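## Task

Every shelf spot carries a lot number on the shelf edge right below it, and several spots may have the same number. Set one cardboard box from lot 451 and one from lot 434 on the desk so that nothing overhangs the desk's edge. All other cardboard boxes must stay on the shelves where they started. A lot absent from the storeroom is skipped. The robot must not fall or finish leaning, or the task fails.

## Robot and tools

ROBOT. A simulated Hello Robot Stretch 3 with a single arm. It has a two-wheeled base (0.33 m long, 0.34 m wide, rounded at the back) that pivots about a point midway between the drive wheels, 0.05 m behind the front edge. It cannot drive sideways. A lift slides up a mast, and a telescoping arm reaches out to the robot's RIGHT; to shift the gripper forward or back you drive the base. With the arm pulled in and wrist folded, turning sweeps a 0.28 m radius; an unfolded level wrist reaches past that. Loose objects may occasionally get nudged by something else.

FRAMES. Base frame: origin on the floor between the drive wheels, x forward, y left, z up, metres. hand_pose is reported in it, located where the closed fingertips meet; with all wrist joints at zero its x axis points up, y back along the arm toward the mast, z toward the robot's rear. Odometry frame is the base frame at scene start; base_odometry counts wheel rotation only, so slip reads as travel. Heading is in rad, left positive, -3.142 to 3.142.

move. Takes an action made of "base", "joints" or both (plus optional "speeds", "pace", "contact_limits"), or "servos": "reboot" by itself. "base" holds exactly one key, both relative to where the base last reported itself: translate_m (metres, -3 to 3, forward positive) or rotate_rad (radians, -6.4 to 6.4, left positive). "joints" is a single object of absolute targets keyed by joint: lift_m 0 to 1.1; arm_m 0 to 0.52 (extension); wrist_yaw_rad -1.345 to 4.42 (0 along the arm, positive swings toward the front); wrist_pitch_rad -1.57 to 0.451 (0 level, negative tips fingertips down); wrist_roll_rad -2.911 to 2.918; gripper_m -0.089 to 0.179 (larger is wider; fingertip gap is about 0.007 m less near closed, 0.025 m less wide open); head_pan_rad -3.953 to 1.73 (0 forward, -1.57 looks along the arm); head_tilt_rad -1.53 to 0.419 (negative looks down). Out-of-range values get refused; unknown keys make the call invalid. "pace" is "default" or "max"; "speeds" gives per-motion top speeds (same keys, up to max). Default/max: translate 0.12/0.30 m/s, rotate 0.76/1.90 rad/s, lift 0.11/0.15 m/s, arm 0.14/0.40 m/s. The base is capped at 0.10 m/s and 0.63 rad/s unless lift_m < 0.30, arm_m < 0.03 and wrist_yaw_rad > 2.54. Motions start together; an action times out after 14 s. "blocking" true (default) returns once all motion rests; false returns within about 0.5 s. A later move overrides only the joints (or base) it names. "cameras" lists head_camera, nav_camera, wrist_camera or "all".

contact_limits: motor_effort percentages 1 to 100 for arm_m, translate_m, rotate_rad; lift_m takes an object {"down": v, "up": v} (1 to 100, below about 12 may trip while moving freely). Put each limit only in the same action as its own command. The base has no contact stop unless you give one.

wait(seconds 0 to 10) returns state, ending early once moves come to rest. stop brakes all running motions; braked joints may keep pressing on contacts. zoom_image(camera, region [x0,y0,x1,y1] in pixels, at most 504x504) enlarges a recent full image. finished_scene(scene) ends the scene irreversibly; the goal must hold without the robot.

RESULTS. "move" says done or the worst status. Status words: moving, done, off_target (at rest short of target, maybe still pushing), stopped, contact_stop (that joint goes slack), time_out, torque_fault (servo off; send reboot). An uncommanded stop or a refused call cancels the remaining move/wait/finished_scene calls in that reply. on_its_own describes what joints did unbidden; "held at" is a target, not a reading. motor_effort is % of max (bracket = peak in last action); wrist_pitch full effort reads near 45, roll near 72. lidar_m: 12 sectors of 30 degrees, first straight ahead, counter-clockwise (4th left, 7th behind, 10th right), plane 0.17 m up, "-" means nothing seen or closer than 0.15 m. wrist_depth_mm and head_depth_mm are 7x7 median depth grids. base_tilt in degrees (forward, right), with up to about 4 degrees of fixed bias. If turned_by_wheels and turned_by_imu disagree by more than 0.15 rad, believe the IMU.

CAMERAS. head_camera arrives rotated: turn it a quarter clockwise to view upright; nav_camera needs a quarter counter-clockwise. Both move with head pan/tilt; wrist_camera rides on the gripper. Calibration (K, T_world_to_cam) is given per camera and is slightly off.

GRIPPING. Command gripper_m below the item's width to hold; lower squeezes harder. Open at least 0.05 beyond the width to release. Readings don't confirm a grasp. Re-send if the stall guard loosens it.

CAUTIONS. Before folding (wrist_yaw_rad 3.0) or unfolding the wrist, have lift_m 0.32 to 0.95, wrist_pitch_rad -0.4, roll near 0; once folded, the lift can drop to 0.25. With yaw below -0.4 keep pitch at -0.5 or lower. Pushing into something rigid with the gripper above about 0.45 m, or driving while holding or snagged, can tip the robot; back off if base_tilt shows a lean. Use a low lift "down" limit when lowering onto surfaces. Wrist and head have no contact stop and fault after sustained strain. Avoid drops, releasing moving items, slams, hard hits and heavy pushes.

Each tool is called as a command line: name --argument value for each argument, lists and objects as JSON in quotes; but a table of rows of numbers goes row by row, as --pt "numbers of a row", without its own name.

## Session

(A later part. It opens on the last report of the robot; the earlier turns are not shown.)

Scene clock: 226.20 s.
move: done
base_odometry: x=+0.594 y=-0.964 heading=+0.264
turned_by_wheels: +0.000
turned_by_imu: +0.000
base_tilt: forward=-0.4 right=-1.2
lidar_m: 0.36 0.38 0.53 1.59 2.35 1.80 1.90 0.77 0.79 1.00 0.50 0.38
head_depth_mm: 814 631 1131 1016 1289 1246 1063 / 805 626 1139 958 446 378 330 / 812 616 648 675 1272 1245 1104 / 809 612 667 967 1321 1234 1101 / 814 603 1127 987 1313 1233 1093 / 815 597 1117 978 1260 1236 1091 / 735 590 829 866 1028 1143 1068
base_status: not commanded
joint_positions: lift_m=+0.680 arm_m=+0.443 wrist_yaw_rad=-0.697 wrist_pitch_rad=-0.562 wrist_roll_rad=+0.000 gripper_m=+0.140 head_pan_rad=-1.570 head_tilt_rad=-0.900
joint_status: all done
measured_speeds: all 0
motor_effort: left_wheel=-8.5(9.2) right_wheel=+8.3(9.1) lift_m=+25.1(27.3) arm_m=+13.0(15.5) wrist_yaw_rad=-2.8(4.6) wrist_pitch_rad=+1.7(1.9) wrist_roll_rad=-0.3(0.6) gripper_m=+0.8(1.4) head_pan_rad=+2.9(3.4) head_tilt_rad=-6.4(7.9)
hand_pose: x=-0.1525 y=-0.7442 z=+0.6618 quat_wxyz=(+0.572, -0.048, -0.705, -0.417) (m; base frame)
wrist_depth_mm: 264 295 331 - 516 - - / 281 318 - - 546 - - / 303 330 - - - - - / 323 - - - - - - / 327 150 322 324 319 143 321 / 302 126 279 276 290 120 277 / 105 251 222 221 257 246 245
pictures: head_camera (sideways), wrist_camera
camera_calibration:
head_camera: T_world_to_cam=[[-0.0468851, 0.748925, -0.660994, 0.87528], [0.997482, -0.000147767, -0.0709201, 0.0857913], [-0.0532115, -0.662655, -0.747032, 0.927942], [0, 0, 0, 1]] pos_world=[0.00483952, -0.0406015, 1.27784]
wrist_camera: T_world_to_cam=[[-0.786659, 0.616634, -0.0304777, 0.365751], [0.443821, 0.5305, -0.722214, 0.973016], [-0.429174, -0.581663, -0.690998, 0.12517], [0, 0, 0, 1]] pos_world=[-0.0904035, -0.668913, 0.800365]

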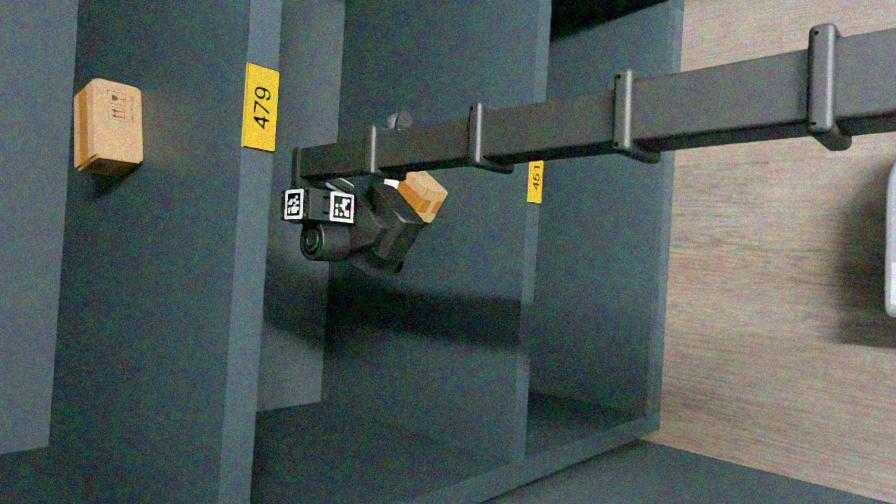

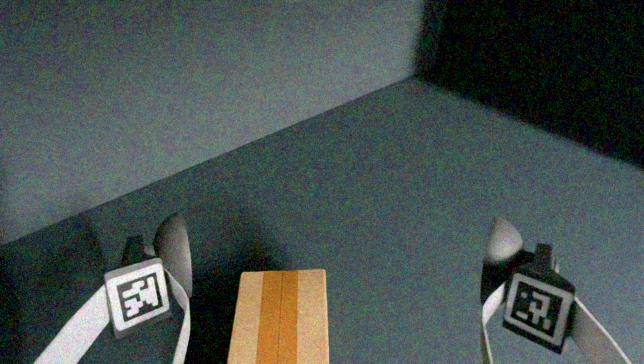

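move --base '{"translate_m": 0.034}' --joints '{"arm_m": 0.466}'

move --joints '{"lift_m": 0.588}' --contact_limits '{"lift_m": {"down": 15}}' --cameras '["wrist_camera"]'

Scene clock: 245.97 s.
move: done
base_odometry: x=+0.627 y=-0.955 heading=+0.264
turned_by_wheels: +0.000
turned_by_imu: +0.000
base_tilt: forward=-0.3 right=-1.2
lidar_m: 0.33 0.34 0.48 1.44 2.37 1.82 1.93 0.80 0.83 0.92 0.46 0.35
head_depth_mm: 819 632 1135 1014 1317 1237 1065 / 806 625 1134 960 445 378 330 / 819 618 651 925 1271 1240 1109 / 814 611 702 973 1321 1242 1099 / 814 604 1129 986 1311 1239 1095 / 816 595 1089 952 1221 1234 1092 / 688 588 733 837 946 1036 1048
base_status: done
joint_positions: lift_m=+0.680 arm_m=+0.466 wrist_yaw_rad=-0.697 wrist_pitch_rad=-0.562 wrist_roll_rad=+0.000 gripper_m=+0.140 head_pan_rad=-1.570 head_tilt_rad=-0.900
joint_status: all done
measured_speeds: all 0
motor_effort: left_wheel=+4.7(8.9) right_wheel=+4.1(11.4) lift_m=+25.5(25.7) arm_m=+13.2(14.6) wrist_yaw_rad=-2.7(4.4) wrist_pitch_rad=+1.8(1.9) wrist_roll_rad=+0.0(0.3) gripper_m=+0.8(1.0) head_pan_rad=+2.6(3.1) head_tilt_rad=-6.3(6.7)
hand_pose: x=-0.1525 y=-0.7672 z=+0.6618 quat_wxyz=(+0.572, -0.048, -0.705, -0.417) (m; base frame)
wrist_depth_mm: 246 275 319 - - - - / 263 299 327 - - - - / 284 319 - - - - - / 302 336 - - - - - / 320 151 321 319 319 144 320 / 304 126 292 240 289 120 279 / 105 250 260 211 254 246 245
pictures: none

Scene clock: 247.63 s.
move: done
base_odometry: x=+0.627 y=-0.955 heading=+0.264
turned_by_wheels: +0.000
turned_by_imu: +0.000
base_tilt: forward=-0.3 right=-1.1
lidar_m: 0.33 0.34 0.48 1.44 2.37 1.83 1.94 0.80 0.84 0.92 0.46 0.35
head_depth_mm: 816 633 1138 1012 1316 1245 1119 / 807 626 1138 1004 1283 497 411 / 821 618 1111 697 906 1201 1089 / 814 611 1115 926 1318 1236 1097 / 815 604 1133 985 1310 1234 1097 / 818 596 1083 957 1210 1231 1092 / 687 589 734 839 946 1035 1054
base_status: not commanded
joint_positions: lift_m=+0.588 arm_m=+0.466 wrist_yaw_rad=-0.697 wrist_pitch_rad=-0.562 wrist_roll_rad=+0.000 gripper_m=+0.140 head_pan_rad=-1.570 head_tilt_rad=-0.900
joint_status: all done
measured_speeds: all 0
motor_effort: left_wheel=+4.9(5.2) right_wheel=+3.0(4.5) lift_m=+23.7(26.6) arm_m=+13.2(13.8) wrist_yaw_rad=-2.3(3.5) wrist_pitch_rad=+1.7(1.9) wrist_roll_rad=+0.0(0.3) gripper_m=+0.7(1.0) head_pan_rad=+2.7(3.1) head_tilt_rad=-6.6(7.0)
contact_limits: lift_m down 15 (down: maximum 72; up: maximum 65)
hand_pose: x=-0.1525 y=-0.7672 z=+0.5698 quat_wxyz=(+0.572, -0.048, -0.705, -0.417) (m; base frame)
wrist_depth_mm: 247 276 318 - - - - / 264 298 334 332 - - 319 / 280 299 299 295 292 288 286 / 254 253 251 176 239 244 242 / 220 213 217 154 203 206 210 / 193 126 191 138 137 124 185 / 105 165 170 124 125 164 113
pictures: wrist_camera
camera_calibration:
wrist_camera: T_world_to_cam=[[-0.786659, 0.616634, -0.0304777, 0.37713], [0.443821, 0.5305, -0.722214, 0.918773], [-0.429174, -0.581663, -0.690998, 0.0482197], [0, 0, 0, 1]] pos_world=[-0.0904035, -0.691913, 0.708365]

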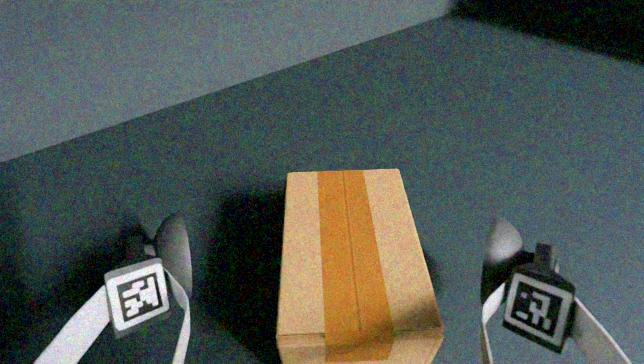

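move --joints '{"gripper_m": 0.03}'

move --joints '{"lift_m": 0.68}' --speeds '{"lift_m": 0.06}' --cameras '["wrist_camera"]'

Scene clock: 255.03 s.
move: done
base_odometry: x=+0.627 y=-0.955 heading=+0.264
turned_by_wheels: +0.000
turned_by_imu: +0.000
base_tilt: forward=-0.4 right=-1.2
lidar_m: 0.33 0.34 0.48 1.45 2.37 1.83 1.93 0.80 0.83 0.92 0.46 0.35
head_depth_mm: 817 634 1138 1020 1323 1242 1116 / 804 625 1138 1007 1289 496 412 / 818 618 1111 698 904 1204 1088 / 809 610 1122 921 1321 1235 1101 / 814 604 1131 984 1312 1239 1094 / 816 599 1086 958 1211 1230 1091 / 687 589 732 839 946 1042 1055
base_status: not commanded
joint_positions: lift_m=+0.588 arm_m=+0.466 wrist_yaw_rad=-0.699 wrist_pitch_rad=-0.558 wrist_roll_rad=+0.000 gripper_m=+0.031 head_pan_rad=-1.570 head_tilt_rad=-0.900
joint_status: all done
measured_speeds: all 0
motor_effort: left_wheel=+4.8(5.4) right_wheel=+3.1(4.2) lift_m=+22.7(24.1) arm_m=+11.4(12.9) wrist_yaw_rad=-1.0(3.6) wrist_pitch_rad=+1.0(1.9) wrist_roll_rad=-0.2(0.3) gripper_m=-12.1(86.1) head_pan_rad=+2.3(3.0) head_tilt_rad=-5.9(6.1)
contact_limits: lift_m down 15 (down: maximum 72; up: maximum 65)
hand_pose: x=-0.1532 y=-0.7674 z=+0.5706 quat_wxyz=(+0.572, -0.049, -0.705, -0.416) (m; base frame)
wrist_depth_mm: 247 274 318 - - - - / 264 297 332 - - - - / 283 301 300 299 295 292 290 / 256 255 253 179 241 247 245 / 220 220 165 154 153 214 212 / 194 193 129 139 128 188 188 / 173 99 168 126 128 162 168
pictures: none

Scene clock: 257.17 s.
move: done
base_odometry: x=+0.627 y=-0.955 heading=+0.264
turned_by_wheels: +0.000
turned_by_imu: +0.000
base_tilt: forward=-0.4 right=-1.1
lidar_m: 0.33 0.34 0.48 1.44 2.37 1.83 1.93 0.79 0.84 0.92 0.46 0.35
head_depth_mm: 817 632 1143 1021 1318 1239 1063 / 806 626 1132 960 445 378 329 / 816 618 652 927 1275 1255 1108 / 810 611 702 972 1323 1243 1099 / 813 602 1130 989 1310 1235 1096 / 816 596 1087 956 1217 1229 1094 / 687 589 732 839 951 1035 1050
base_status: not commanded
joint_positions: lift_m=+0.680 arm_m=+0.466 wrist_yaw_rad=-0.699 wrist_pitch_rad=-0.568 wrist_roll_rad=+0.000 gripper_m=+0.031 head_pan_rad=-1.570 head_tilt_rad=-0.900
joint_status: all done
measured_speeds: all 0
motor_effort: left_wheel=+4.9(5.4) right_wheel=+3.7(4.3) lift_m=+29.2(35.1) arm_m=+11.0(12.2) wrist_yaw_rad=-1.3(2.2) wrist_pitch_rad=+2.9(3.2) wrist_roll_rad=-0.2(0.3) gripper_m=-11.4(12.6) head_pan_rad=+2.4(3.0) head_tilt_rad=-5.6(6.0)
hand_pose: x=-0.1522 y=-0.7662 z=+0.6605 quat_wxyz=(+0.570, -0.046, -0.705, -0.419) (m; base frame)
wrist_depth_mm: 248 276 317 - - - - / 264 299 329 - - 517 - / 285 318 - - - - - / 304 338 - 171 - - - / 322 325 155 154 149 323 314 / 294 292 129 140 126 285 284 / 262 99 250 128 129 249 253
pictures: wrist_camera
camera_calibration:
wrist_camera: T_world_to_cam=[[-0.785464, 0.618151, -0.0305944, 0.380962], [0.44769, 0.533342, -0.717718, 0.983381], [-0.427341, -0.577439, -0.695661, 0.118194], [0, 0, 0, 1]] pos_world=[-0.0905088, -0.691721, 0.799669]

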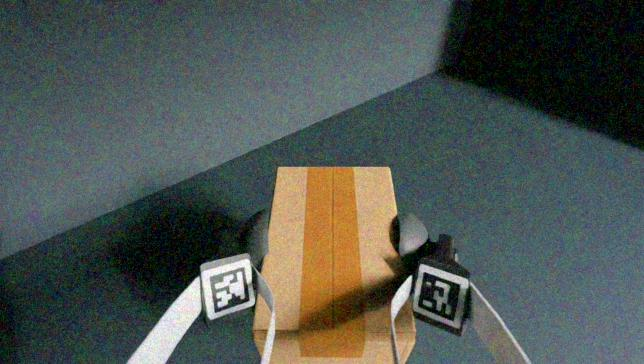

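move --joints '{"arm_m": 0.0}'

move --base '{"rotate_rad": -1.081}'

move --base '{"translate_m": -1.43}' --joints '{"lift_m": 0.85}' --cameras '["nav_camera"]'

Scene clock: 301.00 s.
move: done
base_odometry: x=+0.627 y=-0.955 heading=+0.264
turned_by_wheels: +0.000
turned_by_imu: +0.000
base_tilt: forward=-0.3 right=-1.1
lidar_m: 0.33 0.34 0.48 1.44 2.37 1.83 1.93 0.80 0.84 0.92 0.46 0.34
head_depth_mm: 816 632 1134 1015 1320 1240 339 / 804 625 1127 1008 1309 593 330 / 821 619 1140 999 1296 456 362 / 808 611 1144 993 1322 1244 371 / 816 604 1135 992 1315 1234 1090 / 818 597 1089 953 1218 1226 1089 / 689 590 731 837 948 1039 1050
base_status: not commanded
joint_positions: lift_m=+0.680 arm_m=+0.001 wrist_yaw_rad=-0.699 wrist_pitch_rad=-0.569 wrist_roll_rad=+0.000 gripper_m=+0.031 head_pan_rad=-1.570 head_tilt_rad=-0.900
joint_status: all done
measured_speeds: all 0
motor_effort: left_wheel=+5.0(5.6) right_wheel=+2.8(4.6) lift_m=+31.3(32.1) arm_m=-12.8(14.7) wrist_yaw_rad=-0.9(2.9) wrist_pitch_rad=+3.0(3.1) wrist_roll_rad=+0.3(0.3) gripper_m=-11.2(12.2) head_pan_rad=+2.4(2.9) head_tilt_rad=-4.2(5.6)
hand_pose: x=-0.1521 y=-0.3007 z=+0.6604 quat_wxyz=(+0.570, -0.046, -0.705, -0.419) (m; base frame)
wrist_depth_mm: - - - - - 570 - / - - - - 587 - - / - - - - 698 - - / - - - 175 796 - - / - - 155 154 153 952 956 / - - 129 140 126 857 861 / - 99 118 128 128 748 765
pictures: none

Scene clock: 303.83 s.
move: done
base_odometry: x=+0.627 y=-0.955 heading=-0.816
turned_by_wheels: -1.081
turned_by_imu: -1.063
base_tilt: forward=-0.5 right=-1.2
lidar_m: 0.47 0.34 0.33 0.34 0.47 1.31 1.99 1.83 1.93 0.80 0.81 1.00
head_depth_mm: 1652 1854 2035 1733 1464 1263 340 / 1682 1973 2085 1717 1451 592 330 / 1425 1563 1878 1712 1443 455 362 / 1030 1558 1775 1647 1437 1247 371 / 893 1521 1213 1541 1407 1238 1092 / 700 793 926 1100 1352 1232 1092 / 676 793 1003 995 1317 1200 1086
base_status: done
joint_positions: lift_m=+0.680 arm_m=+0.001 wrist_yaw_rad=-0.699 wrist_pitch_rad=-0.569 wrist_roll_rad=+0.000 gripper_m=+0.031 head_pan_rad=-1.570 head_tilt_rad=-0.900
joint_status: not commanded
measured_speeds: all 0
motor_effort: left_wheel=+7.6(12.4) right_wheel=-10.1(12.6) lift_m=+30.5(31.7) arm_m=-12.1(13.3) wrist_yaw_rad=-1.5(2.8) wrist_pitch_rad=+3.0(3.1) wrist_roll_rad=-0.3(0.3) gripper_m=-11.8(12.3) head_pan_rad=+2.3(2.8) head_tilt_rad=-3.8(5.1)
hand_pose: x=-0.1521 y=-0.3007 z=+0.6604 quat_wxyz=(+0.570, -0.046, -0.705, -0.419) (m; base frame)
wrist_depth_mm: - - - - - - - / - - - - - - - / - - - - - - - / - - - 175 - - - / - - 155 154 154 971 983 / - 879 129 140 126 848 845 / - 99 129 128 128 750 757
pictures: none

Scene clock: 318.83 s.
move: time_out
base_odometry: x=-0.328 y=+0.060 heading=-0.816
turned_by_wheels: +0.000
turned_by_imu: -0.001
base_tilt: forward=-0.3 right=-1.2
lidar_m: 1.45 1.06 1.03 1.07 1.47 2.52 1.35 0.68 0.82 1.31 1.77 1.74
head_depth_mm: 1069 1157 935 765 676 - 1096 / 1120 1256 929 756 690 - - / 1168 1340 1481 771 1465 - - / 1238 1421 1661 1608 1459 - 1062 / 1311 1526 1828 1685 1424 1240 1096 / 1413 1658 1918 1665 1412 1233 1093 / 1512 1782 1988 1643 1404 1222 1093
base_status: translate_m time_out (by the wheels' count: -1.3932 of -1.4300)
joint_positions: lift_m=+0.850 arm_m=+0.001 wrist_yaw_rad=-0.699 wrist_pitch_rad=-0.569 wrist_roll_rad=+0.000 gripper_m=+0.031 head_pan_rad=-1.570 head_tilt_rad=-0.900
joint_status: all done
measured_speeds: all 0
motor_effort: left_wheel=-0.5(9.4) right_wheel=-1.2(16.1) lift_m=+25.4(35.0) arm_m=-3.8(12.7) wrist_yaw_rad=-1.9(3.1) wrist_pitch_rad=+3.1(3.3) wrist_roll_rad=+0.0(0.5) gripper_m=-11.3(12.2) head_pan_rad=+1.7(2.8) head_tilt_rad=-2.9(4.7)
hand_pose: x=-0.1521 y=-0.3007 z=+0.8303 quat_wxyz=(+0.570, -0.046, -0.705, -0.419) (m; base frame)
wrist_depth_mm: 870 - - - - - - / - - - - - - - / - - - - - - - / - - - 171 179 - - / - - 154 154 153 - - / - - 129 140 126 - - / 951 99 129 128 128 901 929
pictures: nav_camera (sideways)
camera_calibration:
nav_camera: T_world_to_cam=[[0.0176737, -0.766626, 0.64185, -0.791732], [-0.999787, -0.0204163, 0.0031445, 0.0521462], [0.0106935, -0.641769, -0.766824, 0.951032], [0, 0, 0, 1]] pos_world=[0.0559581, 0.00444475, 1.23728]

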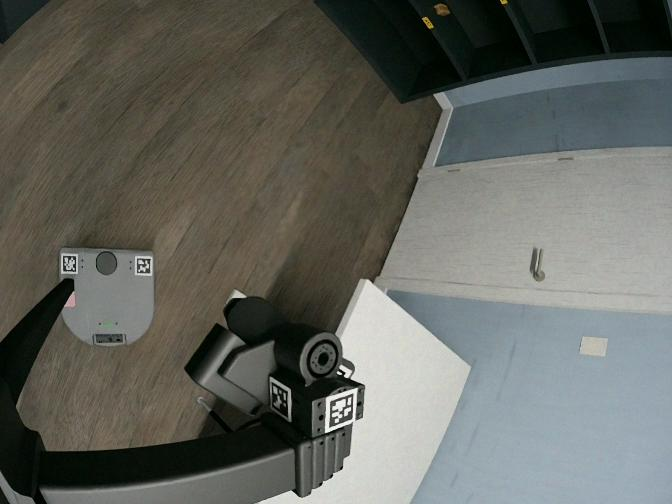

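move --base '{"rotate_rad": -0.49}' --joints '{"head_pan_rad": -1.57, "head_tilt_rad": -0.6}' --cameras '["head_camera","nav_camera"]'

Scene clock: 330.23 s.
move: done
base_odometry: x=-0.328 y=+0.060 heading=-1.305
turned_by_wheels: -0.490
turned_by_imu: -0.482
base_tilt: forward=-0.3 right=-1.2
lidar_m: 1.74 1.40 1.05 1.03 1.08 1.52 2.53 1.35 0.68 0.82 1.32 1.83
head_depth_mm: 1024 1121 1238 1144 848 712 471 / 1026 1119 1238 1134 839 691 304 / 1024 1132 1254 1125 834 707 1244 / 1029 1136 1257 1109 828 724 1271 / 1038 1141 1260 1092 817 718 1199 / 1044 1141 1267 1273 815 713 1220 / 1045 1149 1279 1437 1541 1336 1219
base_status: done
joint_positions: lift_m=+0.850 arm_m=+0.001 wrist_yaw_rad=-0.699 wrist_pitch_rad=-0.569 wrist_roll_rad=+0.000 gripper_m=+0.031 head_pan_rad=-1.570 head_tilt_rad=-0.595
joint_status: all done
measured_speeds: all 0
motor_effort: left_wheel=+7.5(12.0) right_wheel=-9.5(13.6) lift_m=+25.9(26.0) arm_m=-2.0(2.5) wrist_yaw_rad=-2.0(2.3) wrist_pitch_rad=+3.1(3.2) wrist_roll_rad=+0.1(0.3) gripper_m=-11.3(12.0) head_pan_rad=+1.2(3.9) head_tilt_rad=-1.4(5.4)
hand_pose: x=-0.1521 y=-0.3007 z=+0.8303 quat_wxyz=(+0.570, -0.046, -0.705, -0.419) (m; base frame)
wrist_depth_mm: - - - - - - - / - - - - - - - / - - - - - - - / - - - 171 - - - / - - 154 154 153 - - / - - 129 140 126 - - / 956 99 129 128 129 910 926
pictures: head_camera (sideways), nav_camera (sideways)
camera_calibration:
head_camera: T_world_to_cam=[[-0.0467662, 0.515627, -0.855536, 1.1289], [0.997498, -0.0213481, -0.0673927, 0.0812378], [-0.0530135, -0.856547, -0.513339, 0.624003], [0, 0, 0, 1]] pos_world=[0.00484045, -0.0458697, 1.29161]
nav_camera: T_world_to_cam=[[0.0174784, -0.538263, 0.842596, -1.05336], [-0.999789, -0.0185075, 0.00891633, 0.0447164], [0.010795, -0.842574, -0.538473, 0.653932], [0, 0, 0, 1]] pos_world=[0.0560588, -0.0151687, 1.23928]

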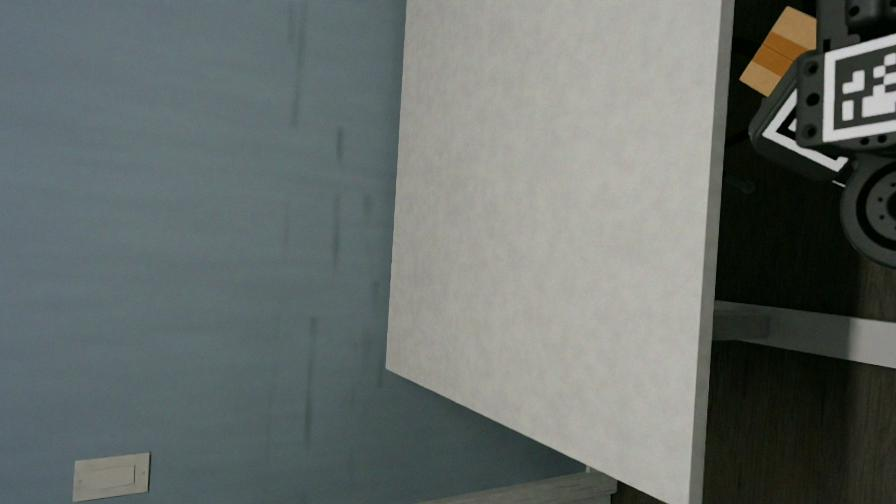

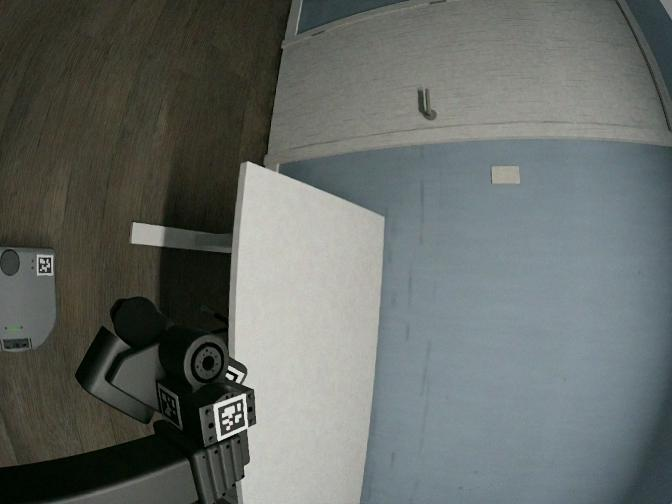

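move --joints '{"arm_m": 0.42}'

move --joints '{"lift_m": 0.76}' --speeds '{"lift_m": 0.03}' --contact_limits '{"lift_m": {"down": 13}}' --cameras '["wrist_camera","head_camera"]'

Scene clock: 357.23 s.
move: done
base_odometry: x=-0.328 y=+0.060 heading=-1.305
turned_by_wheels: +0.000
turned_by_imu: +0.000
base_tilt: forward=-0.3 right=-1.2
lidar_m: 1.74 1.40 1.05 1.03 1.08 1.52 2.53 1.35 0.68 0.82 1.32 1.83
head_depth_mm: 1023 1121 1244 1133 363 288 - / 1022 1128 1244 470 356 704 1217 / 1026 1128 1211 557 826 722 1237 / 1036 1134 1241 583 824 718 1226 / 1038 1138 1256 1092 817 713 1198 / 1039 1143 1271 1189 809 713 1218 / 1040 1151 1282 1443 1551 1339 1210
base_status: not commanded
joint_positions: lift_m=+0.850 arm_m=+0.420 wrist_yaw_rad=-0.699 wrist_pitch_rad=-0.569 wrist_roll_rad=+0.000 gripper_m=+0.031 head_pan_rad=-1.570 head_tilt_rad=-0.600
joint_status: all done
measured_speeds: all 0
motor_effort: left_wheel=+7.8(8.5) right_wheel=-9.3(10.1) lift_m=+26.0(27.0) arm_m=+12.9(15.3) wrist_yaw_rad=-1.5(2.7) wrist_pitch_rad=+3.2(3.3) wrist_roll_rad=-0.2(0.3) gripper_m=-11.4(12.2) head_pan_rad=+1.2(2.1) head_tilt_rad=-4.8(5.8)
hand_pose: x=-0.1520 y=-0.7201 z=+0.8302 quat_wxyz=(+0.570, -0.045, -0.705, -0.419) (m; base frame)
wrist_depth_mm: - - - - - - - / - - - - - - - / - - - - - - - / - - - 171 - - - / - - 154 153 149 - - / - - 129 140 126 - - / - 99 118 128 126 104 -
pictures: none

Scene clock: 360.67 s.
move: done
base_odometry: x=-0.328 y=+0.060 heading=-1.305
turned_by_wheels: +0.000
turned_by_imu: +0.000
base_tilt: forward=-0.2 right=-1.3
lidar_m: 1.75 1.40 1.05 1.03 1.08 1.53 2.52 1.35 0.68 0.82 1.32 1.83
head_depth_mm: 1021 1122 1241 1136 842 694 304 / 1023 1126 1248 1127 498 377 316 / 1029 1125 1241 620 745 723 1232 / 1037 1134 1259 1094 742 720 1224 / 1036 1140 1263 1092 819 714 1198 / 1040 1147 1269 1194 813 1334 1224 / 1041 1150 1281 1434 1542 1330 1215
base_status: not commanded
joint_positions: lift_m=+0.760 arm_m=+0.420 wrist_yaw_rad=-0.699 wrist_pitch_rad=-0.492 wrist_roll_rad=+0.000 gripper_m=+0.031 head_pan_rad=-1.570 head_tilt_rad=-0.600
joint_status: all done
measured_speeds: all 0
on_its_own: wrist_pitch_rad is at rest, and its effort (-11.1) is outside its rest range (-8 to +12)
motor_effort: left_wheel=+7.7(8.2) right_wheel=-8.8(9.9) lift_m=+12.2(27.6) arm_m=+6.7(12.8) wrist_yaw_rad=-1.9(2.2) wrist_pitch_rad=-11.1(11.6) wrist_roll_rad=-0.2(0.3) gripper_m=-11.0(12.4) head_pan_rad=+1.3(2.1) head_tilt_rad=-3.9(5.1)
contact_limits: lift_m down 13 (down: maximum 72; up: maximum 65)
hand_pose: x=-0.1595 y=-0.7290 z=+0.7564 quat_wxyz=(+0.585, -0.073, -0.703, -0.397) (m; base frame)
wrist_depth_mm: - - - - - - - / - - - - - - - / - - - - - - - / - - - 178 - - - / - - 154 157 148 - - / - - 129 140 128 - - / - 99 118 126 125 105 -
pictures: head_camera (sideways), wrist_camera
camera_calibration:
head_camera: T_world_to_cam=[[-0.0467389, 0.520203, -0.852763, 1.12526], [0.997499, -0.0210035, -0.0674843, 0.0813518], [-0.0530165, -0.853784, -0.517921, 0.629909], [0, 0, 0, 1]] pos_world=[0.00484052, -0.0458478, 1.29131]
wrist_camera: T_world_to_cam=[[-0.786907, 0.616431, -0.0280959, 0.351755], [0.411264, 0.489968, -0.76863, 1.03676], [-0.460042, -0.616396, -0.639076, 0.126821], [0, 0, 0, 1]] pos_world=[-0.0912429, -0.646642, 0.88782]

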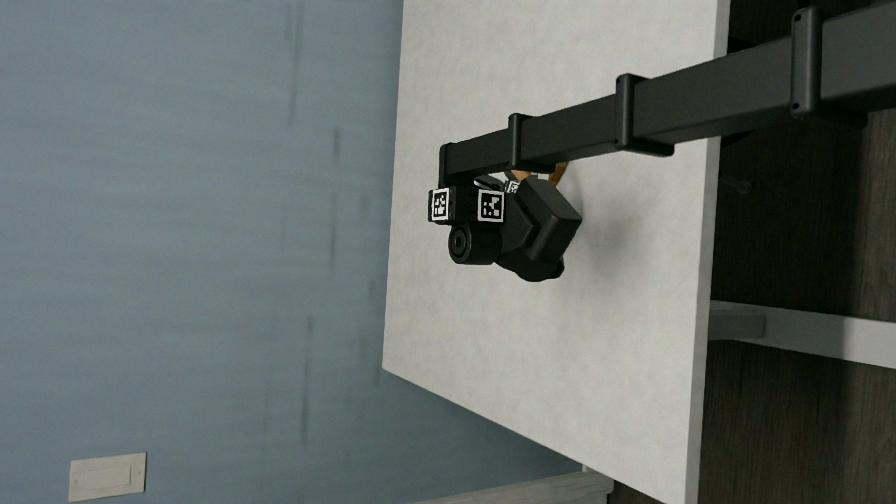

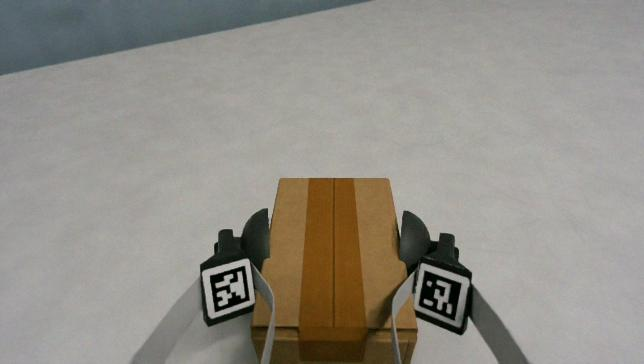

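move --joints '{"lift_m": 0.772}' --speeds '{"lift_m": 0.03}'

move --joints '{"gripper_m": 0.12}'

move --joints '{"lift_m": 0.87}' --cameras '["wrist_camera"]'

move --joints '{"arm_m": 0.0}' --cameras '["head_camera"]'

Scene clock: 372.50 s.
move: done
base_odometry: x=-0.328 y=+0.060 heading=-1.305
turned_by_wheels: +0.000
turned_by_imu: +0.000
base_tilt: forward=-0.3 right=-1.2
lidar_m: 1.75 1.39 1.06 1.03 1.08 1.52 2.52 1.35 0.68 0.82 1.32 1.83
head_depth_mm: 1024 1121 1237 1128 840 690 299 / 1023 1123 1241 1123 460 363 316 / 1030 1128 1247 616 747 724 1238 / 1033 1131 1260 1051 767 719 1226 / 1039 1144 1254 1089 815 714 1193 / 1041 1143 1267 1192 811 714 1219 / 1042 1146 1277 1432 1545 1345 1221
base_status: not commanded
joint_positions: lift_m=+0.772 arm_m=+0.420 wrist_yaw_rad=-0.699 wrist_pitch_rad=-0.539 wrist_roll_rad=+0.000 gripper_m=+0.031 head_pan_rad=-1.570 head_tilt_rad=-0.600
joint_status: all done
measured_speeds: all 0
motor_effort: left_wheel=+6.2(7.9) right_wheel=-7.6(9.1) lift_m=+29.1(29.6) arm_m=-0.1(1.1) wrist_yaw_rad=-1.4(2.3) wrist_pitch_rad=-2.6(11.2) wrist_roll_rad=+0.1(0.4) gripper_m=-11.8(11.8) head_pan_rad=+1.1(1.7) head_tilt_rad=-3.9(4.3)
hand_pose: x=-0.1551 y=-0.7237 z=+0.7586 quat_wxyz=(+0.576, -0.056, -0.705, -0.411) (m; base frame)
wrist_depth_mm: - - - - - - - / - - - - - - - / - - - - - - - / - - - 175 - - - / - - 154 156 149 - - / - - 129 140 128 - - / - 99 118 128 125 104 -
pictures: none

Scene clock: 373.93 s.
move: done
base_odometry: x=-0.328 y=+0.060 heading=-1.305
turned_by_wheels: +0.000
turned_by_imu: +0.000
base_tilt: forward=-0.2 right=-1.1
lidar_m: 1.75 1.40 1.06 1.03 1.08 1.52 2.53 1.35 0.68 0.82 1.32 1.84
head_depth_mm: 1019 1123 1248 1130 839 692 300 / 1023 1127 1249 1118 461 363 316 / 1029 1127 1255 618 746 722 1232 / 1033 1135 1264 1049 763 715 1228 / 1038 1136 1270 1087 814 712 1198 / 1040 1140 1264 1190 809 710 1208 / 1043 1146 1279 1435 1541 1333 1209
base_status: not commanded
joint_positions: lift_m=+0.772 arm_m=+0.420 wrist_yaw_rad=-0.699 wrist_pitch_rad=-0.560 wrist_roll_rad=+0.000 gripper_m=+0.120 head_pan_rad=-1.570 head_tilt_rad=-0.600
joint_status: all done
measured_speeds: all 0
motor_effort: left_wheel=+6.6(6.8) right_wheel=-7.4(7.9) lift_m=+27.6(29.7) arm_m=-3.8(3.8) wrist_yaw_rad=-1.7(2.8) wrist_pitch_rad=+1.5(2.6) wrist_roll_rad=-0.1(0.3) gripper_m=+0.9(80.2) head_pan_rad=+1.0(1.8) head_tilt_rad=-2.7(4.3)
hand_pose: x=-0.1530 y=-0.7212 z=+0.7541 quat_wxyz=(+0.572, -0.049, -0.705, -0.417) (m; base frame)
wrist_depth_mm: - - - - - - - / - - - - - - - / - - - - - - - / - - - 169 - - - / - - 150 154 150 145 - / - 122 133 135 128 125 - / - 121 125 130 128 117 -
pictures: none

Scene clock: 375.67 s.
move: done
base_odometry: x=-0.328 y=+0.060 heading=-1.305
turned_by_wheels: +0.000
turned_by_imu: +0.000
base_tilt: forward=-0.3 right=-1.2
lidar_m: 1.74 1.40 1.05 1.03 1.07 1.53 2.53 1.34 0.68 0.82 1.32 1.83
head_depth_mm: 1017 1124 1246 1132 313 - 1192 / 1024 1120 1241 429 342 727 1210 / 1029 1130 1201 550 823 725 1232 / 1037 1135 1241 598 821 719 1226 / 1033 1139 1265 1085 816 714 1194 / 1039 1139 1275 1194 809 712 1209 / 1046 1155 1284 1426 1544 1342 1209
base_status: not commanded
joint_positions: lift_m=+0.870 arm_m=+0.420 wrist_yaw_rad=-0.699 wrist_pitch_rad=-0.561 wrist_roll_rad=+0.000 gripper_m=+0.120 head_pan_rad=-1.570 head_tilt_rad=-0.600
joint_status: all done
measured_speeds: all 0
motor_effort: left_wheel=+6.5(6.7) right_wheel=-7.7(8.0) lift_m=+31.0(33.7) arm_m=-5.7(6.1) wrist_yaw_rad=-0.6(2.5) wrist_pitch_rad=+1.7(1.7) wrist_roll_rad=+0.0(0.3) gripper_m=+0.6(1.0) head_pan_rad=+0.9(1.8) head_tilt_rad=-2.0(3.6)
hand_pose: x=-0.1529 y=-0.7211 z=+0.8520 quat_wxyz=(+0.571, -0.048, -0.705, -0.417) (m; base frame)
wrist_depth_mm: - - - - - - - / - - - - - - - / - - - - - - - / - - - - - - - / - - - - - 145 - / - 123 - 240 - 125 - / - 121 - 214 - 117 -
pictures: wrist_camera
camera_calibration:
wrist_camera: T_world_to_cam=[[-0.785556, 0.618042, -0.0304395, 0.358112], [0.444408, 0.529264, -0.722759, 1.09787], [-0.430585, -0.581295, -0.690429, 0.269356], [0, 0, 0, 1]] pos_world=[-0.0906025, -0.645813, 0.990364]

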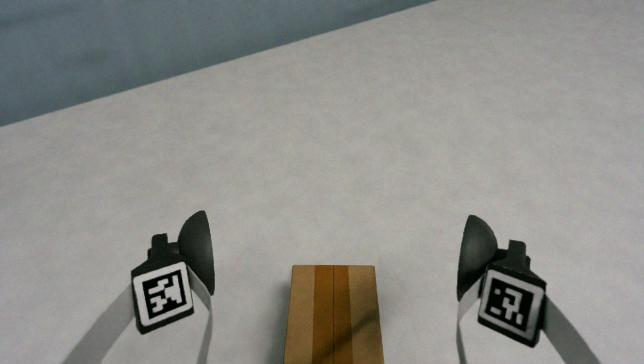

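Scene clock: 379.93 s.
move: done
base_odometry: x=-0.328 y=+0.060 heading=-1.305
turned_by_wheels: +0.000
turned_by_imu: +0.000
base_tilt: forward=-0.3 right=-1.3
lidar_m: 1.74 1.40 1.05 1.02 1.08 1.52 2.53 1.34 0.68 0.82 1.32 1.84
head_depth_mm: 1019 1118 1245 1137 842 709 - / 1026 1127 1251 1122 833 684 - / 1030 1131 1249 1110 826 702 388 / 1035 1135 1260 1105 824 717 1283 / 1036 1143 1264 1088 816 714 1193 / 1037 1140 1271 1194 811 713 1219 / 1042 1153 1280 1435 1552 1330 1206
base_status: not commanded
joint_positions: lift_m=+0.870 arm_m=+0.001 wrist_yaw_rad=-0.699 wrist_pitch_rad=-0.561 wrist_roll_rad=+0.000 gripper_m=+0.120 head_pan_rad=-1.570 head_tilt_rad=-0.600
joint_status: all done
measured_speeds: all 0
motor_effort: left_wheel=+6.0(6.8) right_wheel=-7.9(8.5) lift_m=+24.7(31.3) arm_m=-12.6(14.6) wrist_yaw_rad=-1.1(3.0) wrist_pitch_rad=+1.6(1.7) wrist_roll_rad=+0.1(0.3) gripper_m=+0.6(1.1) head_pan_rad=+0.4(1.9) head_tilt_rad=-2.2(3.2)
hand_pose: x=-0.1529 y=-0.3016 z=+0.8519 quat_wxyz=(+0.571, -0.048, -0.705, -0.417) (m; base frame)
wrist_depth_mm: - - - - - - - / - 454 - - - - - / - 447 - - - - - / - - - - - - - / - - - - - - - / - 123 - - - 126 - / - 909 962 950 962 910 938
pictures: head_camera (sideways)
camera_calibration:
head_camera: T_world_to_cam=[[-0.0467389, 0.520203, -0.852763, 1.12526], [0.997499, -0.0210035, -0.0674843, 0.0813518], [-0.0530165, -0.853784, -0.517921, 0.629909], [0, 0, 0, 1]] pos_world=[0.00484052, -0.0458478, 1.29131]

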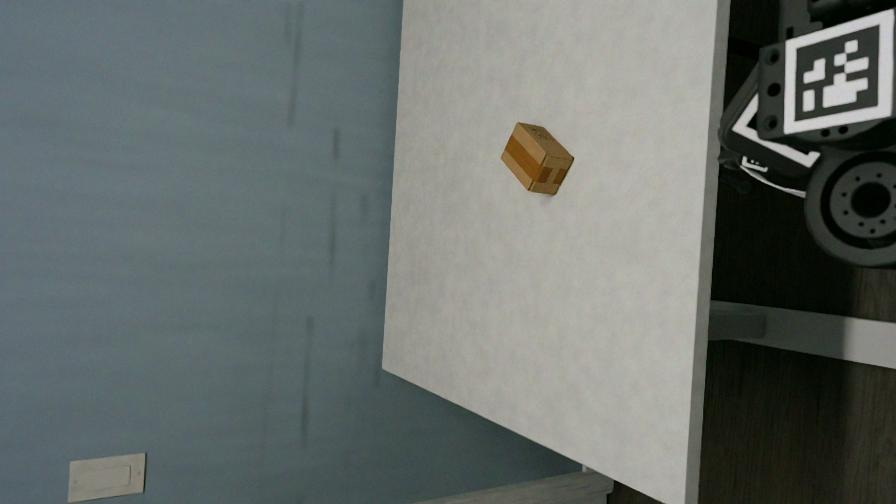

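move --joints '{"wrist_yaw_rad": 3.0, "wrist_pitch_rad": -0.4, "gripper_m": 0.05, "lift_m": 0.7}' --pace "max"

move --base '{"rotate_rad": 2.765}' --joints '{"lift_m": 0.29, "head_pan_rad": -0.8, "head_tilt_rad": -0.3}' --pace "max"

move --base '{"translate_m": 2.04}' --pace "max" --cameras '["nav_camera"]'

Scene clock: 395.90 s.
move: done
base_odometry: x=-0.328 y=+0.060 heading=-1.305
turned_by_wheels: +0.000
turned_by_imu: +0.000
base_tilt: forward=-0.2 right=-1.2
lidar_m: 1.75 1.39 1.05 1.03 1.08 1.52 2.52 1.34 0.68 0.82 1.32 1.84
head_depth_mm: 1018 1121 1240 1134 842 710 1221 / 1020 1129 1244 1124 835 706 1213 / 1026 1124 1253 1109 826 724 1233 / 1035 1133 1264 1102 822 719 1228 / 1037 1140 1264 1085 814 714 1197 / 1039 1145 1276 1190 809 711 1213 / 1046 1146 1274 1437 1545 1331 1210
base_status: not commanded
joint_positions: lift_m=+0.700 arm_m=+0.001 wrist_yaw_rad=+2.997 wrist_pitch_rad=-0.419 wrist_roll_rad=+0.000 gripper_m=+0.050 head_pan_rad=-1.570 head_tilt_rad=-0.600
joint_status: all done
measured_speeds: all 0
motor_effort: left_wheel=+6.5(6.6) right_wheel=-6.8(8.3) lift_m=+27.2(27.3) arm_m=-5.5(8.6) wrist_yaw_rad=+2.8(6.9) wrist_pitch_rad=+3.0(5.6) wrist_roll_rad=-0.2(0.3) gripper_m=+0.5(80.8) head_pan_rad=+1.3(1.6) head_tilt_rad=-2.0(2.1)
hand_pose: x=+0.0111 y=+0.0764 z=+0.7124 quat_wxyz=(+0.197, +0.700, +0.097, +0.679) (m; base frame)
wrist_depth_mm: - 137 - - - - - / - 148 - - - - - / - 161 - - - - - / - 183 - - - - - / - - 198 - - - - / - - 127 - 125 - 979 / 907 99 285 868 852 859 845
pictures: none

Scene clock: 400.43 s.
move: done
base_odometry: x=-0.328 y=+0.060 heading=+1.459
turned_by_wheels: +2.765
turned_by_imu: +2.717
base_tilt: forward=-0.3 right=-1.4
lidar_m: 1.76 2.52 0.94 0.68 1.26 1.37 1.93 1.74 1.27 1.03 1.02 1.13
head_depth_mm: 846 879 914 956 993 1039 1088 / 881 915 952 992 1040 1091 1147 / 916 949 996 1044 1092 1140 1205 / 952 995 1040 1090 1145 1205 1277 / 998 1046 1096 1147 1204 1280 1358 / 1044 1091 1151 1207 1278 1349 1424 / 1098 1147 1209 1283 1361 1449 1471
base_status: done
joint_positions: lift_m=+0.290 arm_m=+0.001 wrist_yaw_rad=+2.997 wrist_pitch_rad=-0.419 wrist_roll_rad=+0.000 gripper_m=+0.050 head_pan_rad=-0.800 head_tilt_rad=-0.299
joint_status: all done
measured_speeds: all 0
motor_effort: left_wheel=-6.0(14.7) right_wheel=+8.6(14.0) lift_m=+31.0(31.4) arm_m=-12.4(13.6) wrist_yaw_rad=+2.5(3.5) wrist_pitch_rad=+3.0(3.2) wrist_roll_rad=-0.2(0.4) gripper_m=+0.1(1.1) head_pan_rad=-2.9(6.1) head_tilt_rad=-3.1(8.1)
hand_pose: x=+0.0111 y=+0.0764 z=+0.3025 quat_wxyz=(+0.197, +0.700, +0.097, +0.679) (m; base frame)
wrist_depth_mm: - 137 - - - - - / - 148 - - - - - / 950 162 868 908 892 900 899 / 751 183 679 721 718 707 705 / 613 570 199 584 592 589 588 / 526 517 127 514 125 503 505 / 459 99 267 279 431 441 441
pictures: none

Scene clock: 408.67 s.
move: done
base_odometry: x=-0.101 y=+2.087 heading=+1.459
turned_by_wheels: +0.000
turned_by_imu: +0.002
base_tilt: forward=-0.4 right=-1.2
lidar_m: 0.64 0.63 0.70 1.09 1.97 1.71 3.37 0.76 0.50 0.66 1.55 0.78
head_depth_mm: 1485 1528 1588 1660 1732 1815 1562 / 1538 1604 1665 1742 1827 1860 1552 / 1601 1671 1739 1829 1898 1961 1544 / 1381 1467 1569 1672 1786 1851 1540 / 1116 1164 1224 1295 1367 1452 1454 / 934 972 1008 1056 1104 1164 1222 / 805 830 862 891 925 963 1008
base_status: done
joint_positions: lift_m=+0.290 arm_m=+0.001 wrist_yaw_rad=+2.997 wrist_pitch_rad=-0.419 wrist_roll_rad=+0.000 gripper_m=+0.050 head_pan_rad=-0.800 head_tilt_rad=-0.300
joint_status: not commanded
measured_speeds: all 0
motor_effort: left_wheel=-2.6(10.4) right_wheel=+7.7(16.3) lift_m=+25.1(31.3) arm_m=-8.4(13.2) wrist_yaw_rad=+2.1(3.2) wrist_pitch_rad=+3.0(3.2) wrist_roll_rad=+0.0(0.3) gripper_m=+0.1(1.0) head_pan_rad=-3.2(3.9) head_tilt_rad=-0.5(4.0)
hand_pose: x=+0.0110 y=+0.0764 z=+0.3025 quat_wxyz=(+0.197, +0.700, +0.097, +0.680) (m; base frame)
wrist_depth_mm: - 137 - - - - 551 / - 148 - - - - 568 / 942 162 874 905 911 765 586 / 752 187 671 719 714 718 586 / 611 597 198 583 598 592 589 / 522 525 127 507 125 505 505 / 455 99 267 278 434 445 437
pictures: nav_camera (sideways)
camera_calibration:
nav_camera: T_world_to_cam=[[0.20069, -0.182146, 0.962573, -1.211], [-0.707195, -0.706886, 0.0136827, 0.0366898], [0.677937, -0.683473, -0.270678, 0.301378], [0, 0, 0, 1]] pos_world=[0.0646669, 0.0113407, 1.24675]

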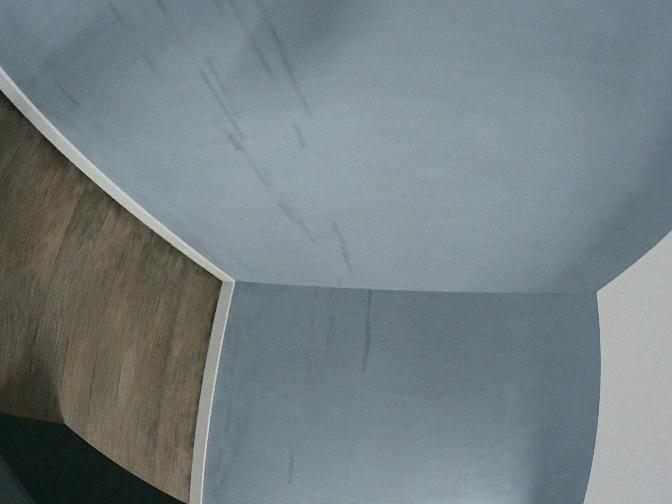

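move --base '{"rotate_rad": -1.205}' --pace "max"

move --base '{"translate_m": 0.7}' --joints '{"head_pan_rad": -1.2}' --pace "max" --cameras '["nav_camera","head_camera"]'

Scene clock: 416.53 s.
move: done
base_odometry: x=-0.101 y=+2.087 heading=+0.254
turned_by_wheels: -1.205
turned_by_imu: -1.182
base_tilt: forward=-0.3 right=-1.2
lidar_m: 1.77 0.88 0.66 0.64 0.66 0.92 1.97 1.71 2.53 1.13 0.49 0.55
head_depth_mm: 503 542 593 650 716 798 899 / 437 468 502 542 590 644 709 / 407 427 448 471 501 538 585 / 445 463 482 505 526 554 581 / 494 518 542 569 600 635 669 / 559 587 619 654 695 739 789 / 639 677 722 772 824 1807 1419
base_status: done
joint_positions: lift_m=+0.290 arm_m=+0.001 wrist_yaw_rad=+2.997 wrist_pitch_rad=-0.419 wrist_roll_rad=+0.000 gripper_m=+0.050 head_pan_rad=-0.800 head_tilt_rad=-0.300
joint_status: not commanded
measured_speeds: all 0
motor_effort: left_wheel=+6.3(14.6) right_wheel=-7.3(15.1) lift_m=+26.4(26.8) arm_m=-12.0(12.0) wrist_yaw_rad=+2.1(3.2) wrist_pitch_rad=+3.0(3.1) wrist_roll_rad=-0.1(0.4) gripper_m=+0.4(0.8) head_pan_rad=-2.7(3.6) head_tilt_rad=+0.1(1.0)
hand_pose: x=+0.0110 y=+0.0764 z=+0.3025 quat_wxyz=(+0.197, +0.700, +0.097, +0.680) (m; base frame)
wrist_depth_mm: 582 137 609 620 631 642 - / 632 148 - - - - - / - 161 170 - - - 810 / 704 183 219 719 720 709 702 / 618 592 199 580 601 588 587 / 527 519 127 515 125 506 502 / 454 99 268 280 432 443 442
pictures: none

Scene clock: 420.20 s.
move: done
base_odometry: x=+0.577 y=+2.263 heading=+0.255
turned_by_wheels: +0.000
turned_by_imu: +0.001
base_tilt: forward=-0.3 right=-1.2
lidar_m: 1.08 0.87 0.64 0.62 0.65 0.90 2.64 2.36 0.41 0.40 1.50 1.11
head_depth_mm: 308 319 333 346 363 379 398 / 3036 3724 3825 366 380 397 417 / 2953 3628 3925 - 2906 2024 1547 / 2478 2655 2820 3017 2821 1989 1530 / 1966 2075 2188 2308 2423 1997 1523 / 1640 1710 1789 1852 1943 1911 1517 / 1412 1458 1507 1565 1628 1700 1521
base_status: done
joint_positions: lift_m=+0.290 arm_m=+0.001 wrist_yaw_rad=+2.997 wrist_pitch_rad=-0.419 wrist_roll_rad=+0.000 gripper_m=+0.050 head_pan_rad=-1.200 head_tilt_rad=-0.300
joint_status: all done
measured_speeds: all 0
motor_effort: left_wheel=+3.9(14.1) right_wheel=-1.1(13.9) lift_m=+27.8(28.2) arm_m=-11.8(13.4) wrist_yaw_rad=+1.5(3.2) wrist_pitch_rad=+3.0(3.1) wrist_roll_rad=-0.1(0.3) gripper_m=+0.0(0.9) head_pan_rad=+3.4(5.4) head_tilt_rad=+0.9(1.6)
hand_pose: x=+0.0110 y=+0.0764 z=+0.3025 quat_wxyz=(+0.197, +0.700, +0.097, +0.680) (m; base frame)
wrist_depth_mm: 570 137 604 610 618 624 632 / 628 148 633 - - - - / - 162 170 - - - - / 718 183 218 723 719 713 712 / 616 585 199 582 591 594 585 / 521 524 128 510 125 504 504 / 455 100 267 279 433 442 439
pictures: head_camera (sideways), nav_camera (sideways)
camera_calibration:
head_camera: T_world_to_cam=[[-0.131862, 0.211722, -0.968394, 1.27669], [0.94459, 0.32309, -0.0579835, 0.0693363], [0.300602, -0.922381, -0.242594, 0.269502], [0, 0, 0, 1]] pos_world=[0.0218409, -0.0441225, 1.30574]
nav_camera: T_world_to_cam=[[0.113811, -0.245968, 0.962573, -1.21048], [-0.926781, -0.375352, 0.0136642, 0.0380503], [0.357943, -0.89365, -0.270678, 0.303277], [0, 0, 0, 1]] pos_world=[0.064474, -0.0124343, 1.24675]

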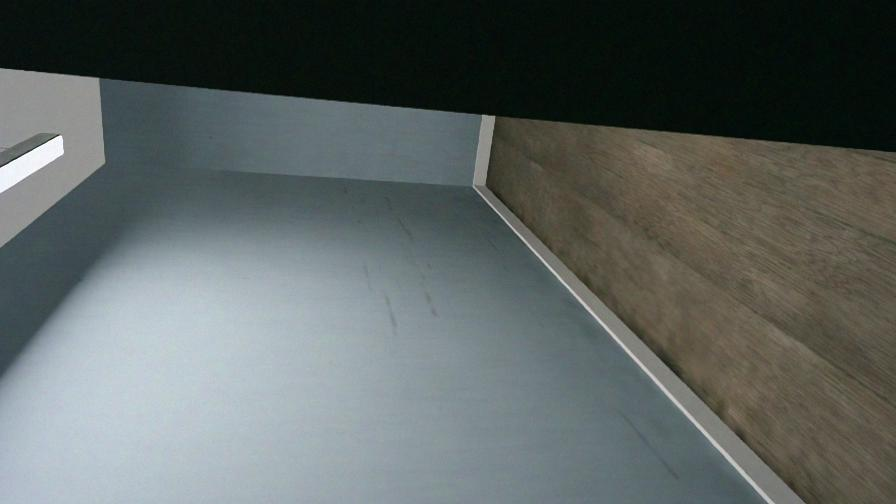

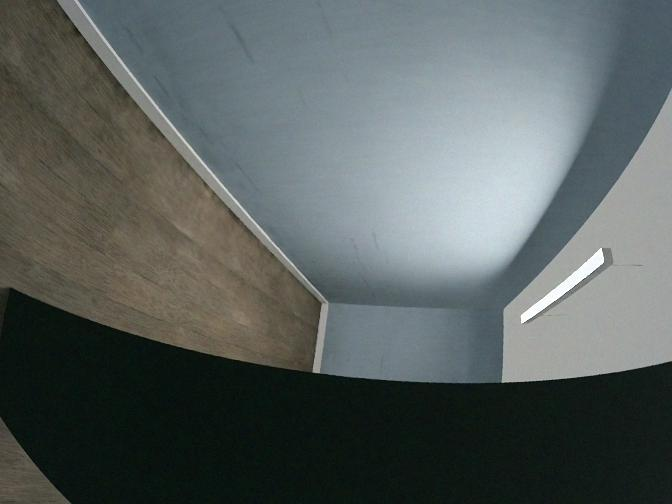

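move --base '{"translate_m": 0.55}' --joints '{"head_pan_rad": -2.0}' --pace "max" --cameras '["nav_camera","head_camera"]'

Scene clock: 432.07 s.
move: done
base_odometry: x=+1.109 y=+2.402 heading=+0.255
turned_by_wheels: +0.000
turned_by_imu: +0.001
base_tilt: forward=-0.3 right=-1.1
lidar_m: 0.53 0.56 0.63 0.61 0.64 0.88 2.61 0.63 1.34 1.93 0.74 0.55
head_depth_mm: 1186 766 1230 1214 740 1123 681 / 1313 998 1434 1343 903 1214 931 / 1266 1294 1411 1323 1531 1149 1326 / 1204 1249 1332 1366 1476 1378 1447 / 1476 1623 2132 1726 1820 1769 1528 / 2722 2062 2190 2701 2494 2003 1532 / 3240 3546 3674 3924 2827 1969 1519
base_status: done
joint_positions: lift_m=+0.290 arm_m=+0.001 wrist_yaw_rad=+2.998 wrist_pitch_rad=-0.419 wrist_roll_rad=+0.000 gripper_m=+0.050 head_pan_rad=-2.001 head_tilt_rad=-0.300
joint_status: all done
measured_speeds: all 0
motor_effort: left_wheel=+5.6(13.1) right_wheel=+0.7(14.5) lift_m=+28.6(29.8) arm_m=-9.4(11.1) wrist_yaw_rad=+1.6(2.9) wrist_pitch_rad=+2.9(3.1) wrist_roll_rad=+0.1(0.3) gripper_m=+0.2(0.8) head_pan_rad=+3.3(5.2) head_tilt_rad=+2.6(3.1)
hand_pose: x=+0.0110 y=+0.0764 z=+0.3025 quat_wxyz=(+0.197, +0.700, +0.097, +0.680) (m; base frame)
wrist_depth_mm: 569 137 586 601 616 625 620 / 628 147 620 637 - - 680 / - 161 170 - - 755 - / 718 183 191 701 718 718 614 / 614 584 198 581 592 593 568 / 522 523 127 512 125 509 499 / 456 99 268 278 432 441 439
pictures: head_camera (sideways), nav_camera (sideways)
camera_calibration:
head_camera: T_world_to_cam=[[0.0601455, 0.242053, -0.968397, 1.27553], [0.889624, -0.452999, -0.057975, 0.0696919], [-0.452716, -0.858022, -0.242582, 0.274068], [0, 0, 0, 1]] pos_world=[-0.0146418, -0.0420183, 1.30574]
nav_camera: T_world_to_cam=[[-0.0972737, -0.252958, 0.962575, -1.20919], [-0.914722, 0.403852, 0.0136914, 0.0379946], [-0.392201, -0.879157, -0.27067, 0.30787], [0, 0, 0, 1]] pos_world=[0.0378789, -0.0505526, 1.24675]

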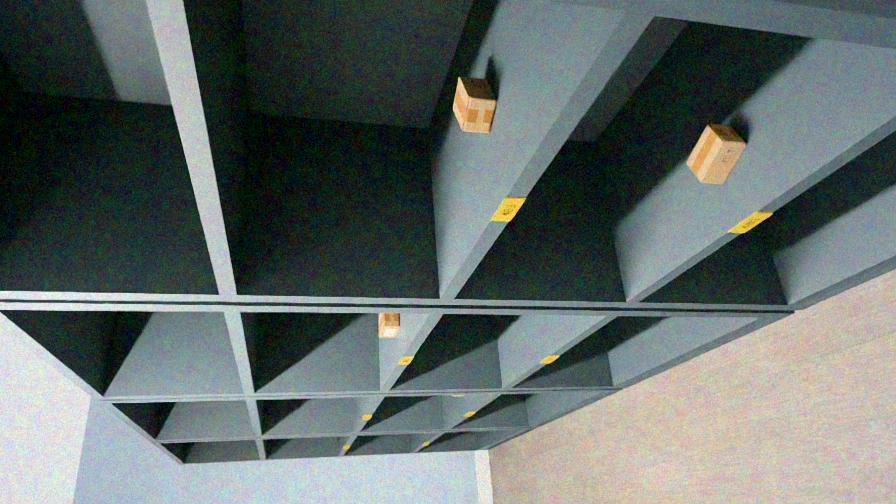

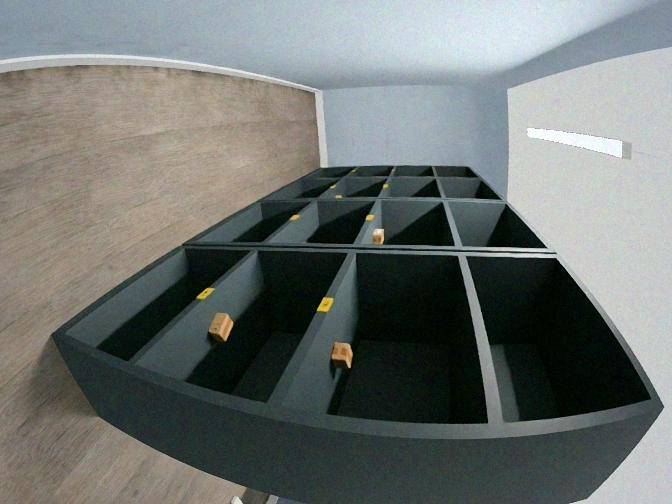

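zoom_image --camera "head_camera" --region '[480, 190, 790, 245]'

zoom_image --camera "head_camera" --region '[380, 340, 580, 460]'

zoom_image --camera "head_camera" --region '[330, 380, 490, 460]'

Scaled by 1.626 from the camera's 896x504 image, which has a finer 1280x720 frame.

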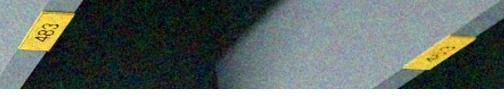

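Scaled by 2.520 from the camera's 896x504 image, which has a finer 1280x720 frame.

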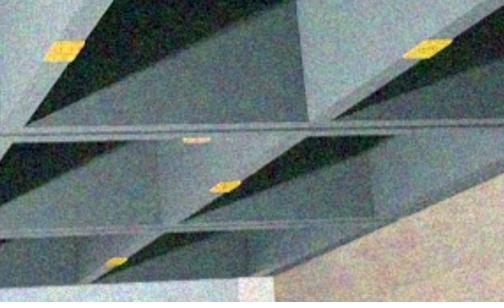

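Scaled by 3.150 from the camera's 896x504 image, which has a finer 1280x720 frame.

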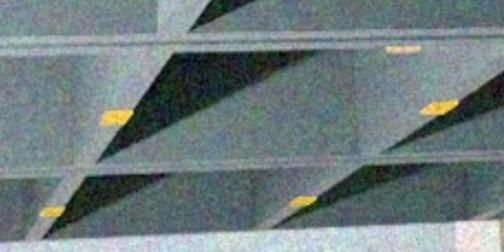

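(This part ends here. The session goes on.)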